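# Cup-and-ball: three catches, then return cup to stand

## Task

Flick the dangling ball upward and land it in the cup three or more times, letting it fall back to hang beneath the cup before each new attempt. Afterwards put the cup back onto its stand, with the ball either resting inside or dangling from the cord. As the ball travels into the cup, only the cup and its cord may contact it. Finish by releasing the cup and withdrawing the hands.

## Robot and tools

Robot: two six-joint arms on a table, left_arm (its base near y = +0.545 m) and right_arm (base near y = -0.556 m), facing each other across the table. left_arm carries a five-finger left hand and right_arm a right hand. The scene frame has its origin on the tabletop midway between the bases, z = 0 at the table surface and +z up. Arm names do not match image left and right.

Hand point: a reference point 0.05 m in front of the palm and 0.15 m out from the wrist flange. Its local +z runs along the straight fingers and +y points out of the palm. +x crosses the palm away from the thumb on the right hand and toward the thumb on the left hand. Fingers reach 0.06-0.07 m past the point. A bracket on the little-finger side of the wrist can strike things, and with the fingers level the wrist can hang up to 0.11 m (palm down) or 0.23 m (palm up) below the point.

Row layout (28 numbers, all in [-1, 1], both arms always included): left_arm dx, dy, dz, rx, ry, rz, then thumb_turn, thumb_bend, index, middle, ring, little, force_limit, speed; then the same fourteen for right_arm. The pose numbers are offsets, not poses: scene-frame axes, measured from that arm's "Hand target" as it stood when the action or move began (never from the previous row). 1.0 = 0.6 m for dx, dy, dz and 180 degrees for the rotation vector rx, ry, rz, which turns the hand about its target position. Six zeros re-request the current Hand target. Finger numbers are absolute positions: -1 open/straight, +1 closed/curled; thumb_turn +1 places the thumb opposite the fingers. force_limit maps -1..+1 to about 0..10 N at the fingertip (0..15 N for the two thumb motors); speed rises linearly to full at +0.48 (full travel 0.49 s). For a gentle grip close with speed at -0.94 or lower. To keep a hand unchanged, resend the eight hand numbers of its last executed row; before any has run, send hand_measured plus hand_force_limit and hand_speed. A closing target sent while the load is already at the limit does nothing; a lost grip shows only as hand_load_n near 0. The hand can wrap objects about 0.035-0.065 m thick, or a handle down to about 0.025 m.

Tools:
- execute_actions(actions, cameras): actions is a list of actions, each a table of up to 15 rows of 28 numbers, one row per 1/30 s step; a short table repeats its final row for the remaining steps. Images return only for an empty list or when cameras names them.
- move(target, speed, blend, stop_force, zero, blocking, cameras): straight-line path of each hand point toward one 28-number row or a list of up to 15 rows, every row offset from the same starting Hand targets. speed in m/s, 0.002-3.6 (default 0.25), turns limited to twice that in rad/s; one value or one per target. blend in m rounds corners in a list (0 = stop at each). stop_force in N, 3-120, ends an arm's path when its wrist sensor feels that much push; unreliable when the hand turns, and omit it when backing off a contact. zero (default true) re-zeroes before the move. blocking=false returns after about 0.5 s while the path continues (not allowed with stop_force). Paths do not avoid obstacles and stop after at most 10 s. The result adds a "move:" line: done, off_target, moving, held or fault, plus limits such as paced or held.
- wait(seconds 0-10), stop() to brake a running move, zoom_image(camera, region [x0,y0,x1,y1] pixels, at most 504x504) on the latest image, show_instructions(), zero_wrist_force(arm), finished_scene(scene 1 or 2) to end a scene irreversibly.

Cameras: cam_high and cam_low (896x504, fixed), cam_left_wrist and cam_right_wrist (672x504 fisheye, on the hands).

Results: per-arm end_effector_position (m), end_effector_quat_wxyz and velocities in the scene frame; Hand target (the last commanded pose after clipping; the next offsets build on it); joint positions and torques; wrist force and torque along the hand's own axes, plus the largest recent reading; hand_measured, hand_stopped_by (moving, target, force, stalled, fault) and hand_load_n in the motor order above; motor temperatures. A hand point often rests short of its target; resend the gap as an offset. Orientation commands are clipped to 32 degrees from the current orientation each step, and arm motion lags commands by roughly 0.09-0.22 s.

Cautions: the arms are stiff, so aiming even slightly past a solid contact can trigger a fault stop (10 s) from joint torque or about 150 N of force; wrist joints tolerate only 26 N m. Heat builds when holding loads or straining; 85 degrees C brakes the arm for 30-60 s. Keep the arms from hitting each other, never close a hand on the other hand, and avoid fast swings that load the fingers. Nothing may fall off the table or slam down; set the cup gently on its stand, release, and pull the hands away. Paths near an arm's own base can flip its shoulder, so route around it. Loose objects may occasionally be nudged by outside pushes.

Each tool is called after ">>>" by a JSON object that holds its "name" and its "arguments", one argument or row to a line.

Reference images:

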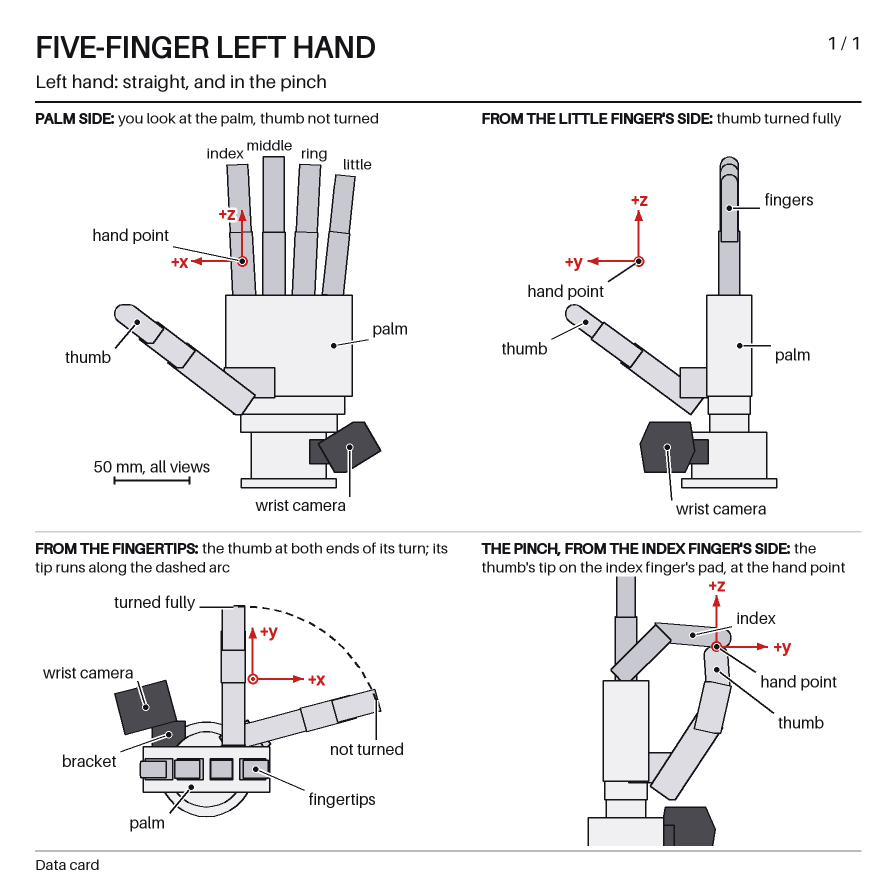

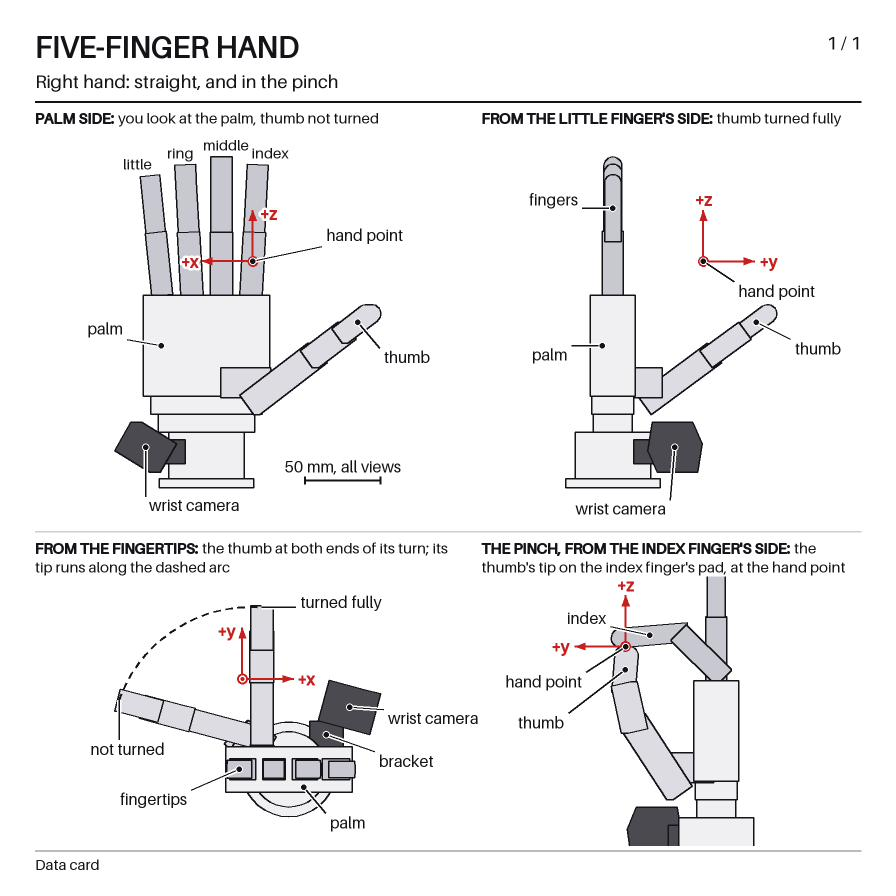

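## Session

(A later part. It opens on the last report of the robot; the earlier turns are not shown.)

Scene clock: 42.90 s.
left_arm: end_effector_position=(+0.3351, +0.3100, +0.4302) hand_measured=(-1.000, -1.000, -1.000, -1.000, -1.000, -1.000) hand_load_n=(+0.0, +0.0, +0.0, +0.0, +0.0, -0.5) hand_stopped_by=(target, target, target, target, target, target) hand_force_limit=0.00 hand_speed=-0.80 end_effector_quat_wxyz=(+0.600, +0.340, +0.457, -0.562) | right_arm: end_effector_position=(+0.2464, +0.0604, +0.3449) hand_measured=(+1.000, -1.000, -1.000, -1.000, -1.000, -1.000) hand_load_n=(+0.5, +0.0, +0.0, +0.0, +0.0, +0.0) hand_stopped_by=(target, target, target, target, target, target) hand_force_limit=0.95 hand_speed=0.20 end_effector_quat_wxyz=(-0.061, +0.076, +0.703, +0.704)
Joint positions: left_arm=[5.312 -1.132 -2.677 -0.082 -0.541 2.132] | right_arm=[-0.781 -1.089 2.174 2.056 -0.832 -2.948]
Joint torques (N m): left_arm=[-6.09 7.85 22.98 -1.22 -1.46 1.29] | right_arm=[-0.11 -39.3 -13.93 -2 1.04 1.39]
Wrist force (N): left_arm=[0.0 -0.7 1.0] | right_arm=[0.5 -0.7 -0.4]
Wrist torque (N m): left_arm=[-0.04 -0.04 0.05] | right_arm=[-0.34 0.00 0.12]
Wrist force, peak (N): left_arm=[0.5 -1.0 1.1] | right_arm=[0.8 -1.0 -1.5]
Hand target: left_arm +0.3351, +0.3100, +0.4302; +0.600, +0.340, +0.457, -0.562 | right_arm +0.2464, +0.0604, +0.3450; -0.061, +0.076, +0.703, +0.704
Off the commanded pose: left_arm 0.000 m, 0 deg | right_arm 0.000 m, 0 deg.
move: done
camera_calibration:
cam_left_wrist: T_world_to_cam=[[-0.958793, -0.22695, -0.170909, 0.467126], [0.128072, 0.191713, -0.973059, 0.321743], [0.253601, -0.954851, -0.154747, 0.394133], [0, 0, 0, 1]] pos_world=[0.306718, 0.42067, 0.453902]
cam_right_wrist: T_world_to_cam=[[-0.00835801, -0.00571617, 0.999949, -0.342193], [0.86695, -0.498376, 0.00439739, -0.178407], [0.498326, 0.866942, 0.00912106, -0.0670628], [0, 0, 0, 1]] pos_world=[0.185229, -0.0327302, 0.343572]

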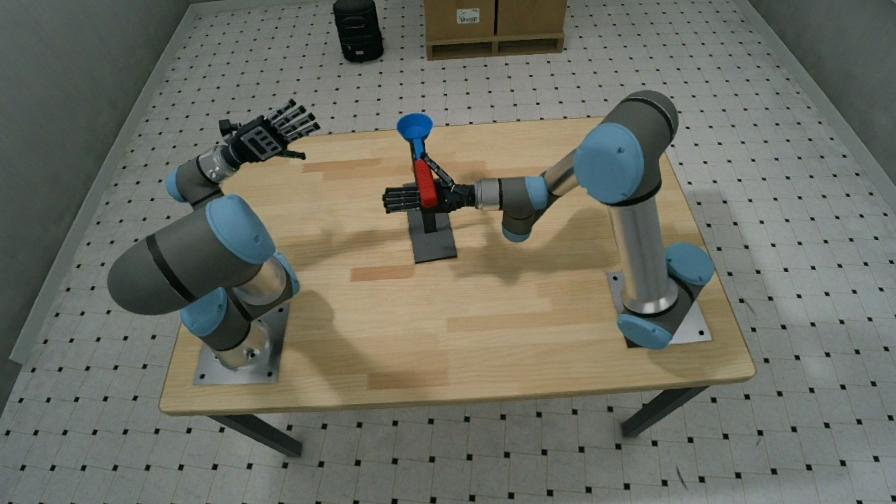

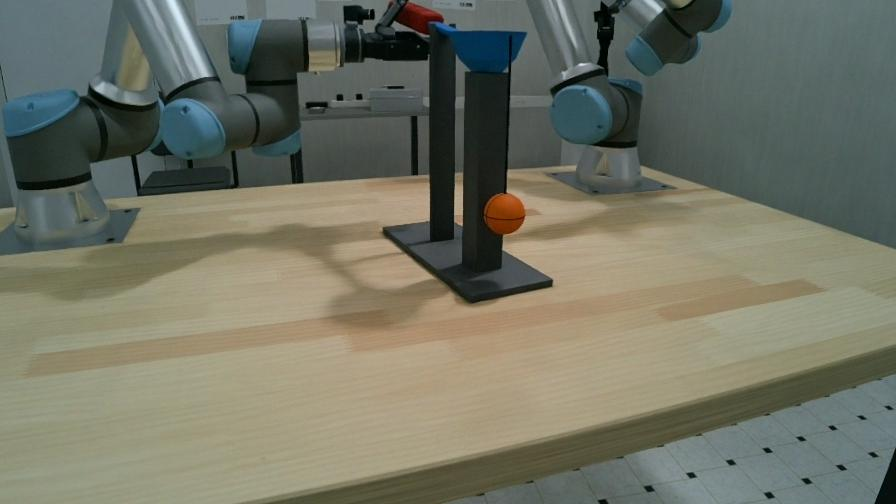

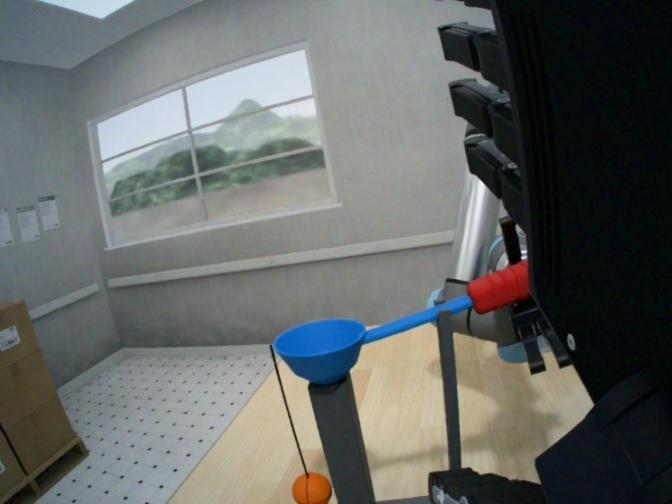

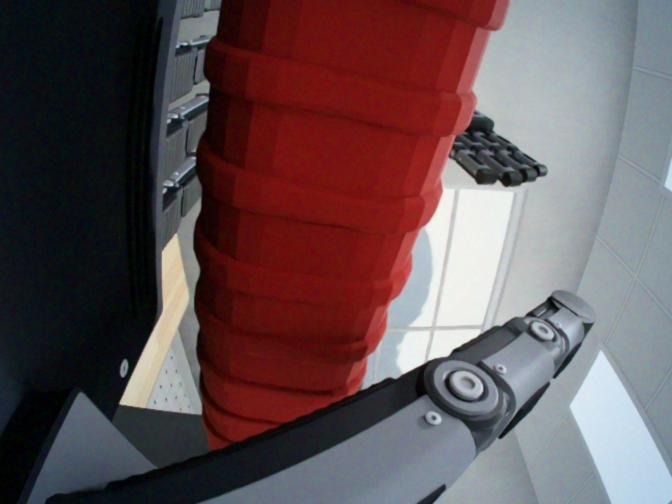

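>>> {"name": "move", "arguments": {
  "target": [0,0,0,0,0,0,-1,-1,-1,-1,-1,-1,0,-0.8,0,0,0.0192,0,0,0,1,-1,-1,-1,-1,-1,0.95,0.2],
  "speed": 0.03
}}

>>> {"name": "move", "arguments": {
  "target": [0,0,0,0,0,0,-1,-1,-1,-1,-1,-1,0,-0.8,0,0,0,0,0,0,1,-1,0.1,0.1,0.1,0.1,-0.5,-0.5]
}}

>>> {"name": "move", "arguments": {
  "target": [0,0,0,0,0,0,-1,-1,-1,-1,-1,-1,0,-0.8,0,0,0,0,0,0,1,-1,0.9,0.9,0.9,0.9,-0.5,-0.85],
  "cameras": ["cam_high","cam_low","cam_left_wrist","cam_right_wrist"]
}}

>>> {"name": "zoom_image", "arguments": {
  "camera": "cam_low",
  "region": [380, 0, 560, 120]
}}

>>> {"name": "zoom_image", "arguments": {
  "camera": "cam_left_wrist",
  "region": [250, 230, 550, 430]
}}

Scene clock: 45.27 s.
left_arm: end_effector_position=(+0.3351, +0.3100, +0.4302) hand_measured=(-1.000, -1.000, -1.000, -1.000, -1.000, -1.000) hand_load_n=(+0.0, +0.0, +0.0, +0.0, +0.0, +0.0) hand_stopped_by=(target, target, target, target, target, target) hand_force_limit=0.00 hand_speed=-0.80 end_effector_quat_wxyz=(+0.600, +0.340, +0.457, -0.562) | right_arm: end_effector_position=(+0.2464, +0.0604, +0.3566) hand_measured=(+1.000, -1.000, -1.000, -1.000, -1.000, -1.000) hand_load_n=(+0.0, +0.0, +0.0, +0.0, +0.0, +0.0) hand_stopped_by=(target, target, target, target, target, target) hand_force_limit=0.95 hand_speed=0.20 end_effector_quat_wxyz=(-0.061, +0.076, +0.703, +0.705) end_effector_velocity=(+0.000, +0.000, -0.001) end_effector_angular_velocity=(+0.002, -0.001, +0.000)
Joint positions: left_arm=[5.312 -1.132 -2.677 -0.082 -0.541 2.132] | right_arm=[-0.781 -1.118 2.171 2.088 -0.832 -2.948]
Joint velocities: left_arm=[within noise] | right_arm=[-0.001 0.003 0.001 -0.006 0 0.001]
Joint torques (N m): left_arm=[-6.88 7.37 22.63 -1.26 -1.07 1.17] | right_arm=[7.26 -18.21 -17.53 -3.29 -1.63 1.01]
Wrist force (N): left_arm=[0.2 -0.6 1.1] | right_arm=[0.6 -0.7 -0.5]
Wrist torque (N m): left_arm=[-0.03 -0.08 0.07] | right_arm=[-0.36 -0.01 0.13]
Wrist force, peak (N): left_arm=[-0.2 -1.0 1.0] | right_arm=[1.0 -1.1 -0.5]
Hand target: left_arm +0.3351, +0.3100, +0.4302; +0.600, +0.340, +0.457, -0.562 | right_arm +0.2464, +0.0604, +0.3565; -0.061, +0.076, +0.703, +0.704
Off the commanded pose: left_arm 0.000 m, 0 deg | right_arm 0.000 m, 0 deg.
move: done

Scene clock: 46.33 s.
left_arm: end_effector_position=(+0.3351, +0.3100, +0.4302) hand_measured=(-1.000, -1.000, -1.000, -1.000, -1.000, -1.000) hand_load_n=(+0.0, +0.0, +0.0, +0.5, +0.0, +0.0) hand_stopped_by=(target, target, target, target, target, target) hand_force_limit=0.00 hand_speed=-0.80 end_effector_quat_wxyz=(+0.600, +0.340, +0.457, -0.562) | right_arm: end_effector_position=(+0.2464, +0.0604, +0.3565) hand_measured=(+1.000, -1.000, +0.100, +0.100, +0.100, +0.100) hand_load_n=(+0.0, -0.5, +0.5, +0.0, +0.0, +0.0) hand_stopped_by=(target, target, target, target, target, target) hand_force_limit=-0.50 hand_speed=-0.50 end_effector_quat_wxyz=(-0.061, +0.076, +0.703, +0.704)
Joint positions: left_arm=[5.312 -1.132 -2.677 -0.082 -0.541 2.132] | right_arm=[-0.781 -1.117 2.171 2.088 -0.832 -2.948]
Joint torques (N m): left_arm=[-7.22 8.52 21.7 -1.43 -0.8 1.12] | right_arm=[6.52 -18.8 -2.31 -1.53 -1.22 -0.89]
Wrist force (N): left_arm=[0.2 -0.8 1.0] | right_arm=[0.5 -1.2 -0.4]
Wrist torque (N m): left_arm=[-0.05 -0.08 0.07] | right_arm=[-0.44 0.00 0.11]
Wrist force, peak (N): left_arm=[0.1 -0.8 1.2] | right_arm=[0.9 -1.1 -0.7]
Hand target: left_arm +0.3351, +0.3100, +0.4302; +0.600, +0.340, +0.457, -0.562 | right_arm +0.2464, +0.0604, +0.3565; -0.061, +0.076, +0.703, +0.704
Off the commanded pose: left_arm 0.000 m, 0 deg | right_arm 0.000 m, 0 deg.
move: done

Scene clock: 48.53 s.
left_arm: end_effector_position=(+0.3351, +0.3100, +0.4302) hand_measured=(-1.000, -1.000, -1.000, -1.000, -1.000, -1.000) hand_load_n=(+0.0, +0.0, +0.0, +0.0, +0.0, +0.0) hand_stopped_by=(target, target, target, target, target, target) hand_force_limit=0.00 hand_speed=-0.80 end_effector_quat_wxyz=(+0.600, +0.340, +0.457, -0.562) | right_arm: end_effector_position=(+0.2464, +0.0604, +0.3565) hand_measured=(+1.000, -1.000, +0.780, +0.850, +0.900, +0.900) hand_load_n=(+0.0, +0.0, +1.5, +3.0, +2.0, +0.0) hand_stopped_by=(target, target, force, force, target, target) hand_force_limit=-0.50 hand_speed=-0.85 end_effector_quat_wxyz=(-0.061, +0.076, +0.703, +0.704)
Joint positions: left_arm=[5.312 -1.132 -2.677 -0.082 -0.541 2.132] | right_arm=[-0.781 -1.117 2.171 2.088 -0.832 -2.948]
Joint torques (N m): left_arm=[-7.12 7.81 20.89 -1.35 -0.57 1.12] | right_arm=[6 -18.55 -2.63 0.75 -0.4 -1.14]
Wrist force (N): left_arm=[0.2 -0.6 0.7] | right_arm=[0.1 3.5 0.4]
Wrist torque (N m): left_arm=[-0.02 -0.09 0.07] | right_arm=[-0.20 0.04 0.00]
Wrist force, peak (N): left_arm=[0.4 -0.7 1.2] | right_arm=[0.0 4.2 0.3]
Hand target: left_arm +0.3351, +0.3100, +0.4302; +0.600, +0.340, +0.457, -0.562 | right_arm +0.2464, +0.0604, +0.3565; -0.061, +0.076, +0.703, +0.704
Off the commanded pose: left_arm 0.000 m, 0 deg | right_arm 0.000 m, 0 deg.
move: done
camera_calibration:
cam_left_wrist: T_world_to_cam=[[-0.958793, -0.22695, -0.170909, 0.467126], [0.128072, 0.191713, -0.973059, 0.321743], [0.253601, -0.954851, -0.154747, 0.394133], [0, 0, 0, 1]] pos_world=[0.306718, 0.42067, 0.453902]
cam_right_wrist: T_world_to_cam=[[-0.00846045, -0.00588812, 0.999947, -0.353778], [0.866881, -0.498496, 0.00439923, -0.1784], [0.498443, 0.866872, 0.0093218, -0.0673497], [0, 0, 0, 1]] pos_world=[0.185228, -0.0326311, 0.355172]

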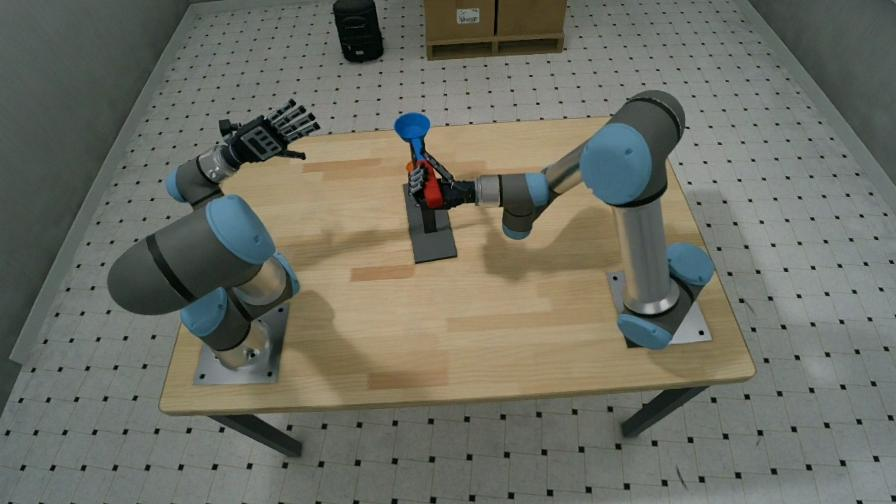

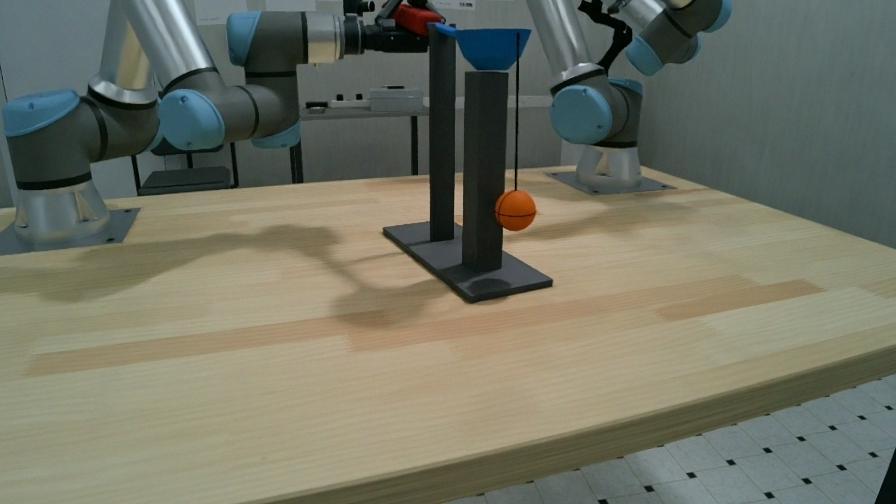

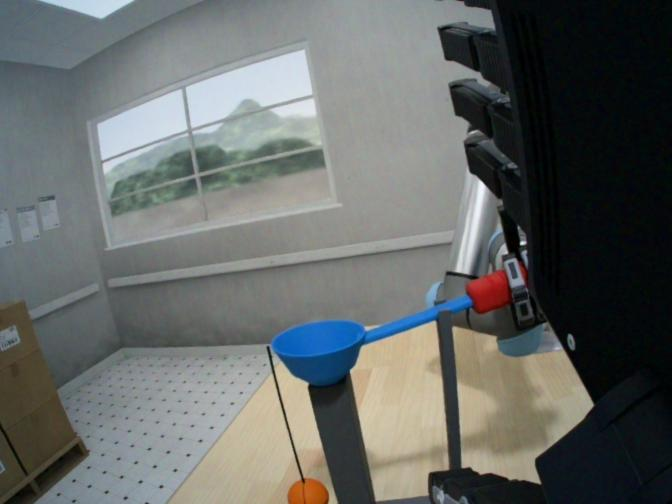

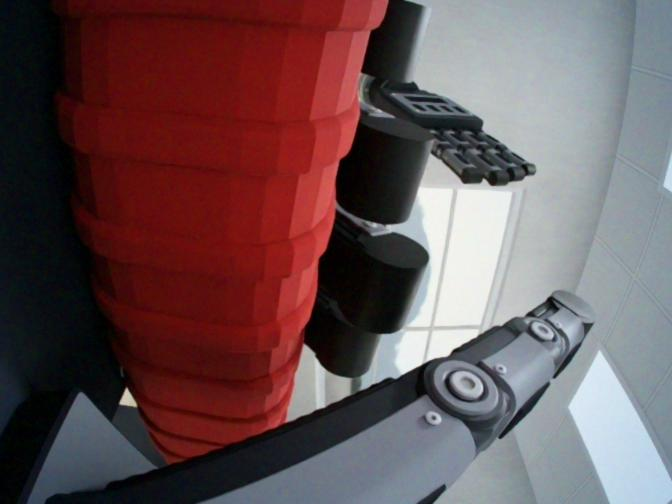

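Scaled by 2.800 from the camera's 896x504 image, which has a finer 1280x720 frame.

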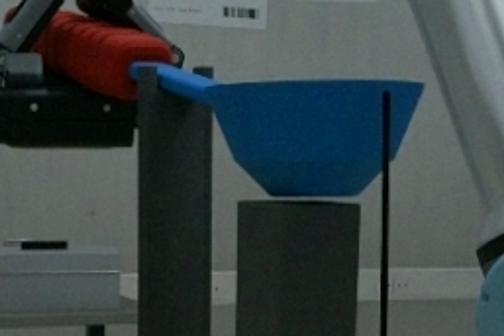

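Scaled by 1.680 from the camera's 672x504 image, which has a finer 960x720 frame.

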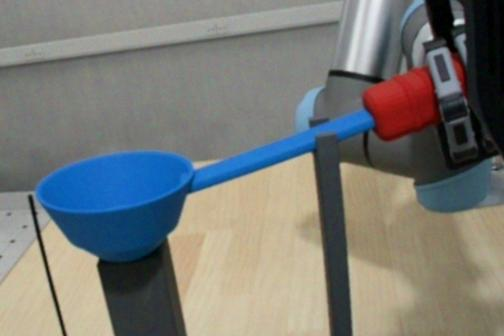

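>>> {"name": "move", "arguments": {
  "target": [0,0,0,0,0,0,-1,-1,-1,-1,-1,-1,0,-0.8,0,0,0,0,0,0,1,0.9,0.92,0.92,0.92,0.92,0,-0.85]
}}

>>> {"name": "move", "arguments": {
  "target": [0,0,0,0,0,0,-1,-1,-1,-1,-1,-1,0,-0.8,0,0,0,0,0,0,1,0.94,0.94,0.94,0.95,0.95,0.8,-0.85]
}}

>>> {"name": "move", "arguments": {
  "target": [0,0,0,0,0,0,-1,-1,-1,-1,-1,-1,0,-0.8,0,0,0,0,0,0,1,0.97,0.97,0.97,0.98,0.98,0.95,-0.8],
  "cameras": ["cam_high","cam_low","cam_left_wrist","cam_right_wrist"]
}}

>>> {"name": "zoom_image", "arguments": {
  "camera": "cam_low",
  "region": [380, 0, 560, 120]
}}

>>> {"name": "zoom_image", "arguments": {
  "camera": "cam_high",
  "region": [385, 100, 505, 220]
}}

Scene clock: 52.17 s.
left_arm: end_effector_position=(+0.3351, +0.3100, +0.4302) hand_measured=(-1.000, -1.000, -1.000, -1.000, -1.000, -1.000) hand_load_n=(+0.0, +0.0, +0.0, -0.5, +0.0, +0.0) hand_stopped_by=(target, target, target, target, target, target) hand_force_limit=0.00 hand_speed=-0.80 end_effector_quat_wxyz=(+0.600, +0.340, +0.457, -0.562) | right_arm: end_effector_position=(+0.2464, +0.0604, +0.3565) hand_measured=(+1.000, -0.524, +0.804, +0.860, +0.918, +0.920) hand_load_n=(+1.5, +7.5, +7.5, +5.0, +6.5, +0.0) hand_stopped_by=(target, force, force, force, force, target) hand_force_limit=0.00 hand_speed=-0.85 end_effector_quat_wxyz=(-0.061, +0.076, +0.703, +0.704)
Joint positions: left_arm=[5.312 -1.132 -2.677 -0.082 -0.541 2.132] | right_arm=[-0.781 -1.117 2.171 2.088 -0.832 -2.948]
Joint torques (N m): left_arm=[-5.88 8.2 20.5 -1.31 0.37 1.05] | right_arm=[4.95 -18.8 -2.67 0.84 0.97 1.91]
Wrist force (N): left_arm=[0.2 -0.5 0.7] | right_arm=[-1.3 9.1 3.4]
Wrist torque (N m): left_arm=[0.00 -0.07 0.06] | right_arm=[0.03 0.29 -0.42]
Wrist force, peak (N): left_arm=[0.3 -1.1 1.1] | right_arm=[-1.7 10.3 3.3]
Hand target: left_arm +0.3351, +0.3100, +0.4302; +0.600, +0.340, +0.457, -0.562 | right_arm +0.2464, +0.0604, +0.3565; -0.061, +0.076, +0.703, +0.704
Off the commanded pose: left_arm 0.000 m, 0 deg | right_arm 0.000 m, 0 deg.
move: done

Scene clock: 52.67 s.
left_arm: end_effector_position=(+0.3351, +0.3100, +0.4302) hand_measured=(-1.000, -1.000, -1.000, -1.000, -1.000, -1.000) hand_load_n=(+0.0, +0.0, +0.0, +0.0, +0.0, +0.0) hand_stopped_by=(target, target, target, target, target, target) hand_force_limit=0.00 hand_speed=-0.80 end_effector_quat_wxyz=(+0.600, +0.340, +0.457, -0.562) | right_arm: end_effector_position=(+0.2464, +0.0604, +0.3565) hand_measured=(+1.000, -0.494, +0.816, +0.870, +0.928, +0.950) hand_load_n=(+2.5, +14.0, +11.0, +13.5, +10.5, +0.5) hand_stopped_by=(target, force, force, force, force, target) hand_force_limit=0.80 hand_speed=-0.85 end_effector_quat_wxyz=(-0.061, +0.076, +0.703, +0.704)
Joint positions: left_arm=[5.312 -1.132 -2.677 -0.082 -0.541 2.132] | right_arm=[-0.781 -1.117 2.171 2.088 -0.832 -2.948]
Joint torques (N m): left_arm=[-5.93 8.14 19.73 -1.26 0.35 1.12] | right_arm=[4.15 -18.19 -1.98 0.91 1.06 2.07]
Wrist force (N): left_arm=[0.2 -0.4 0.6] | right_arm=[-1.4 13.4 4.9]
Wrist torque (N m): left_arm=[0.03 -0.11 0.07] | right_arm=[0.17 0.48 -0.63]
Wrist force, peak (N): left_arm=[0.2 -0.9 1.0] | right_arm=[-1.4 13.4 4.9]
Hand target: left_arm +0.3351, +0.3100, +0.4302; +0.600, +0.340, +0.457, -0.562 | right_arm +0.2464, +0.0604, +0.3565; -0.061, +0.076, +0.703, +0.704
Off the commanded pose: left_arm 0.000 m, 0 deg | right_arm 0.000 m, 0 deg.
move: done

Scene clock: 53.17 s.
left_arm: end_effector_position=(+0.3351, +0.3100, +0.4302) hand_measured=(-1.000, -1.000, -1.000, -1.000, -1.000, -1.000) hand_load_n=(+0.0, +0.0, +0.0, +0.5, +0.0, +0.0) hand_stopped_by=(target, target, target, target, target, target) hand_force_limit=0.00 hand_speed=-0.80 end_effector_quat_wxyz=(+0.600, +0.340, +0.457, -0.562) | right_arm: end_effector_position=(+0.2464, +0.0604, +0.3565) hand_measured=(+1.000, -0.492, +0.816, +0.870, +0.928, +0.978) hand_load_n=(+2.5, +15.0, +11.5, +13.0, +10.5, +7.0) hand_stopped_by=(target, force, force, force, force, target) hand_force_limit=0.95 hand_speed=-0.80 end_effector_quat_wxyz=(-0.061, +0.076, +0.703, +0.704)
Joint positions: left_arm=[5.312 -1.132 -2.677 -0.082 -0.541 2.132] | right_arm=[-0.781 -1.117 2.171 2.088 -0.832 -2.948]
Joint torques (N m): left_arm=[-6.69 6.97 19 -1.3 0.29 1.03] | right_arm=[3.66 -19.21 -2.74 0.96 1.43 1.89]
Wrist force (N): left_arm=[0.0 -0.7 0.7] | right_arm=[-1.6 11.8 5.2]
Wrist torque (N m): left_arm=[-0.03 -0.05 0.05] | right_arm=[0.14 0.44 -0.65]
Wrist force, peak (N): left_arm=[0.5 -0.8 1.0] | right_arm=[-1.4 13.9 4.7]
Hand target: left_arm +0.3351, +0.3100, +0.4302; +0.600, +0.340, +0.457, -0.562 | right_arm +0.2464, +0.0604, +0.3565; -0.061, +0.076, +0.703, +0.704
Off the commanded pose: left_arm 0.000 m, 0 deg | right_arm 0.000 m, 0 deg.
move: done
camera_calibration:
cam_left_wrist: T_world_to_cam=[[-0.958793, -0.22695, -0.170909, 0.467126], [0.128072, 0.191713, -0.973059, 0.321743], [0.253601, -0.954851, -0.154747, 0.394133], [0, 0, 0, 1]] pos_world=[0.306718, 0.42067, 0.453902]
cam_right_wrist: T_world_to_cam=[[-0.00846045, -0.00588812, 0.999947, -0.353778], [0.866881, -0.498496, 0.00439923, -0.1784], [0.498443, 0.866872, 0.0093218, -0.0673497], [0, 0, 0, 1]] pos_world=[0.185228, -0.0326311, 0.355172]

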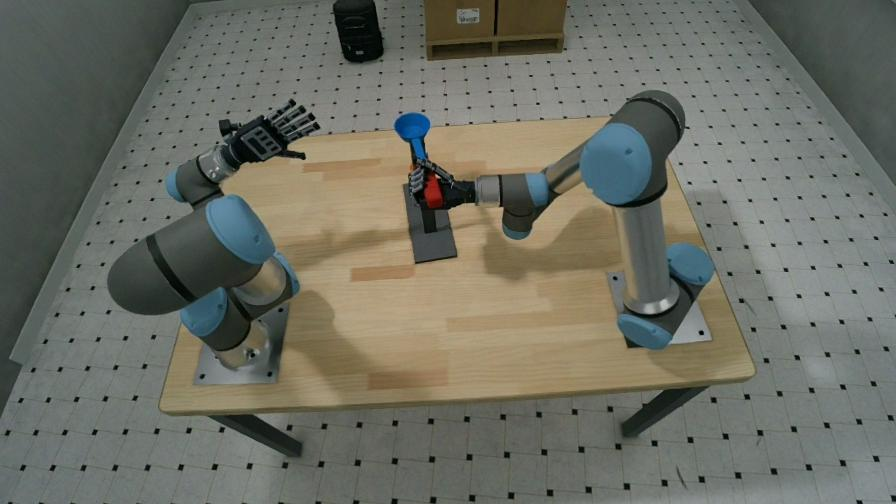

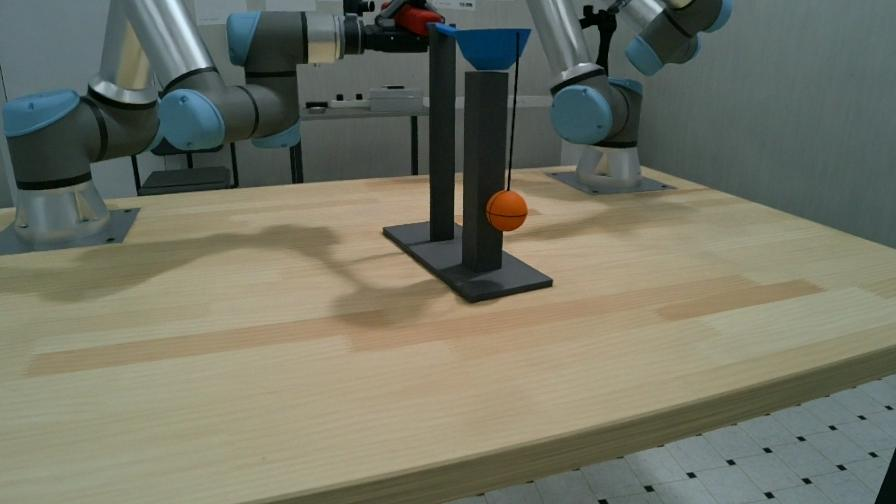

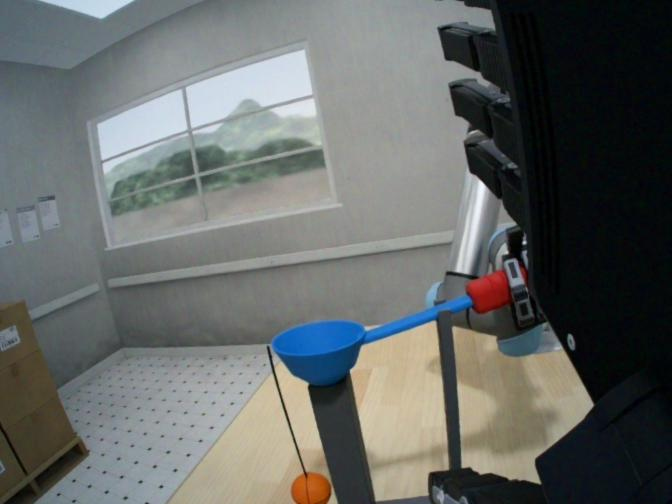

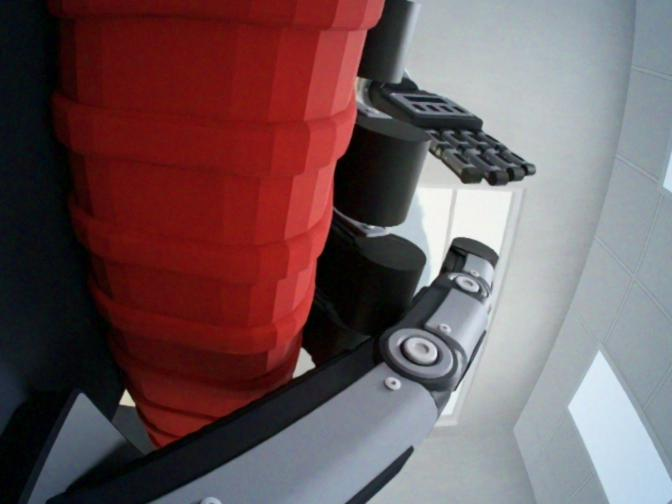

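Scaled by 2.800 from the camera's 896x504 image, which has a finer 1280x720 frame.

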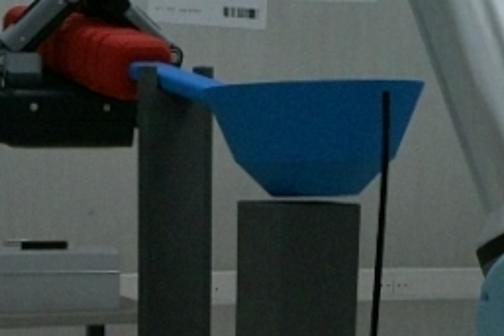

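Scaled by 4.200 from the camera's 896x504 image, which has a finer 1280x720 frame.

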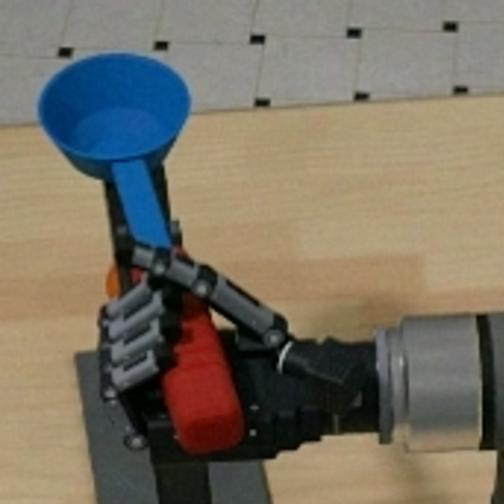

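>>> {"name": "move", "arguments": {
  "target": [
    [0,0,0,0,0,0,-1,-1,-1,-1,-1,-1,0,-0.8,0,0,0.1667,0,0,0,1,0.97,0.97,0.97,0.98,0.98,0.95,-0.8],
    [0,0,0,0,0,0,-1,-1,-1,-1,-1,-1,0,-0.8,0.1,0,0.1667,0,0,0,1,0.97,0.97,0.97,0.98,0.98,0.95,-0.8],
    [0,0,0,0,0,0,-1,-1,-1,-1,-1,-1,0,-0.8,0.1777,-0.3173,0.0725,0,0,-0.2978,1,0.97,0.97,0.97,0.98,0.98,0.95,-0.8]
  ],
  "speed": [0.1,0.12,0.22],
  "blend": [0.02,0.02,0],
  "cameras": ["cam_high","cam_low","cam_left_wrist","cam_right_wrist"]
}}

>>> {"name": "zoom_image", "arguments": {
  "camera": "cam_high",
  "region": [420, 80, 580, 200]
}}

>>> {"name": "zoom_image", "arguments": {
  "camera": "cam_low",
  "region": [60, 0, 340, 210]
}}

Scene clock: 61.00 s.
left_arm: end_effector_position=(+0.3351, +0.3100, +0.4302) hand_measured=(-1.000, -1.000, -1.000, -1.000, -1.000, -1.000) hand_load_n=(+0.0, +0.0, +0.0, +0.0, +0.0, +0.0) hand_stopped_by=(target, target, target, target, target, target) hand_force_limit=0.00 hand_speed=-0.80 end_effector_quat_wxyz=(+0.600, +0.340, +0.457, -0.562) | right_arm: end_effector_position=(+0.3530, -0.1299, +0.3999) hand_measured=(+1.000, -0.492, +0.816, +0.870, +0.928, +0.978) hand_load_n=(+2.5, +14.5, +4.0, +11.0, +6.0, +4.0) hand_stopped_by=(target, force, force, force, force, target) hand_force_limit=0.95 hand_speed=-0.80 end_effector_quat_wxyz=(+0.263, +0.385, +0.593, +0.656)
Joint positions: left_arm=[5.312 -1.132 -2.677 -0.082 -0.541 2.132] | right_arm=[-0.717 -1.358 2.361 2.138 -1.832 -2.948]
Joint torques (N m): left_arm=[-6.08 7.39 16.75 -1.32 0.33 0.88] | right_arm=[-10.8 -35.62 -25.22 0.27 -1.98 1.32]
Wrist force (N): left_arm=[0.2 -0.7 0.9] | right_arm=[0.1 -4.9 -0.6]
Wrist torque (N m): left_arm=[-0.04 -0.08 0.07] | right_arm=[-0.55 -0.02 0.44]
Wrist force, peak (N): left_arm=[-0.1 -0.9 1.4] | right_arm=[-1.6 13.9 4.6]
Hand target: left_arm +0.3351, +0.3100, +0.4302; +0.600, +0.340, +0.457, -0.562 | right_arm +0.3530, -0.1300, +0.4000; +0.263, +0.385, +0.593, +0.656
Off the commanded pose: left_arm 0.000 m, 0 deg | right_arm 0.000 m, 0 deg.
move: done
camera_calibration:
cam_left_wrist: T_world_to_cam=[[-0.958793, -0.22695, -0.170909, 0.467126], [0.128072, 0.191713, -0.973059, 0.321743], [0.253601, -0.954851, -0.154747, 0.394133], [0, 0, 0, 1]] pos_world=[0.306718, 0.42067, 0.453902]
cam_right_wrist: T_world_to_cam=[[-0.00967221, 0.00342319, 0.999947, -0.395746], [0.113456, -0.993533, 0.00449866, -0.164224], [0.993496, 0.113494, 0.00922128, -0.228525], [0, 0, 0, 1]] pos_world=[0.241843, -0.135871, 0.398572]

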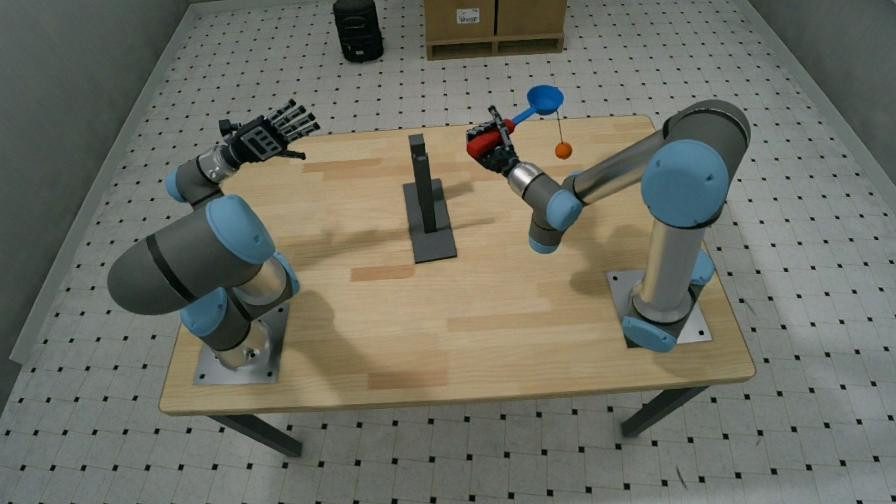

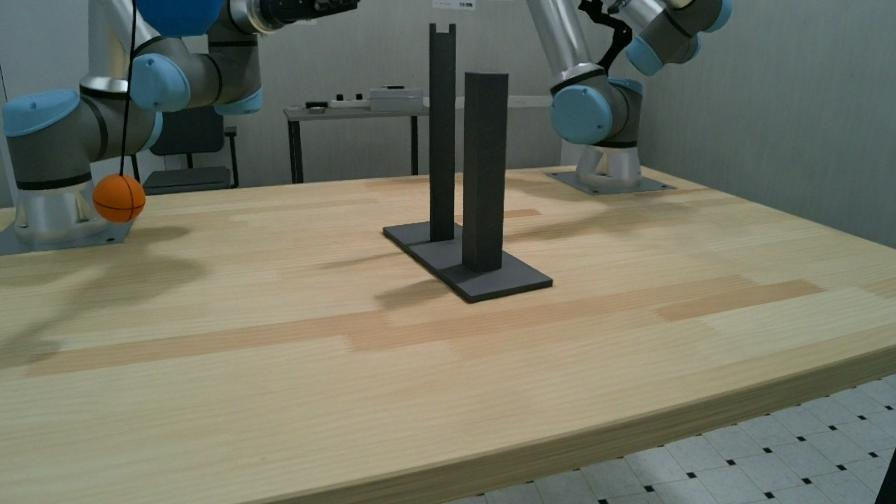

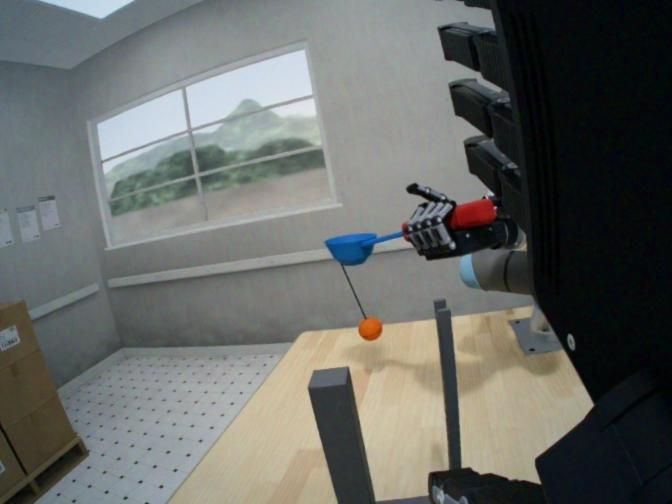

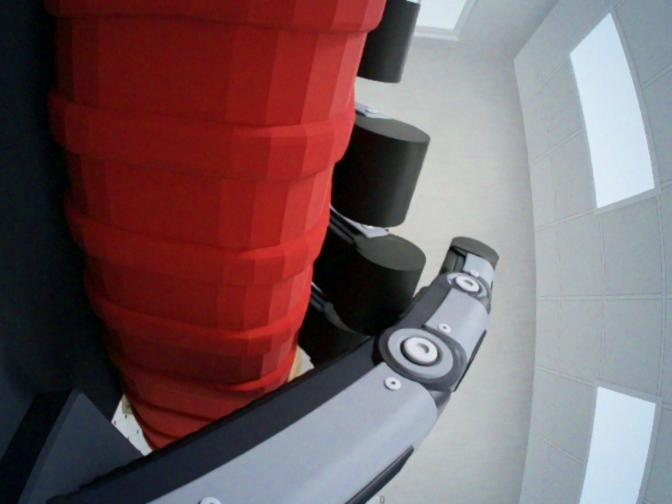

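Scaled by 3.150 from the camera's 896x504 image, which has a finer 1280x720 frame.

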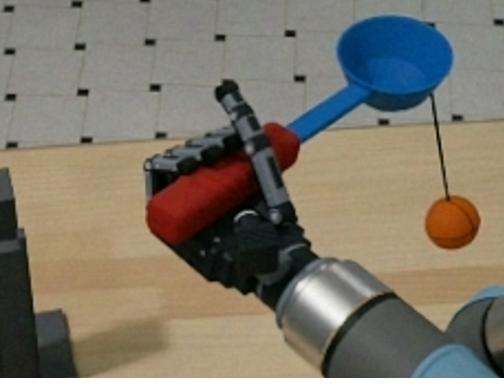

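Scaled by 1.800 from the camera's 896x504 image, which has a finer 1280x720 frame.

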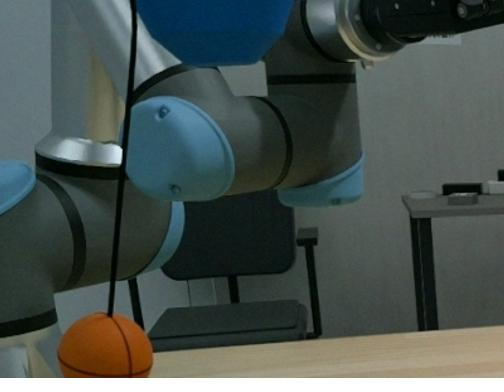

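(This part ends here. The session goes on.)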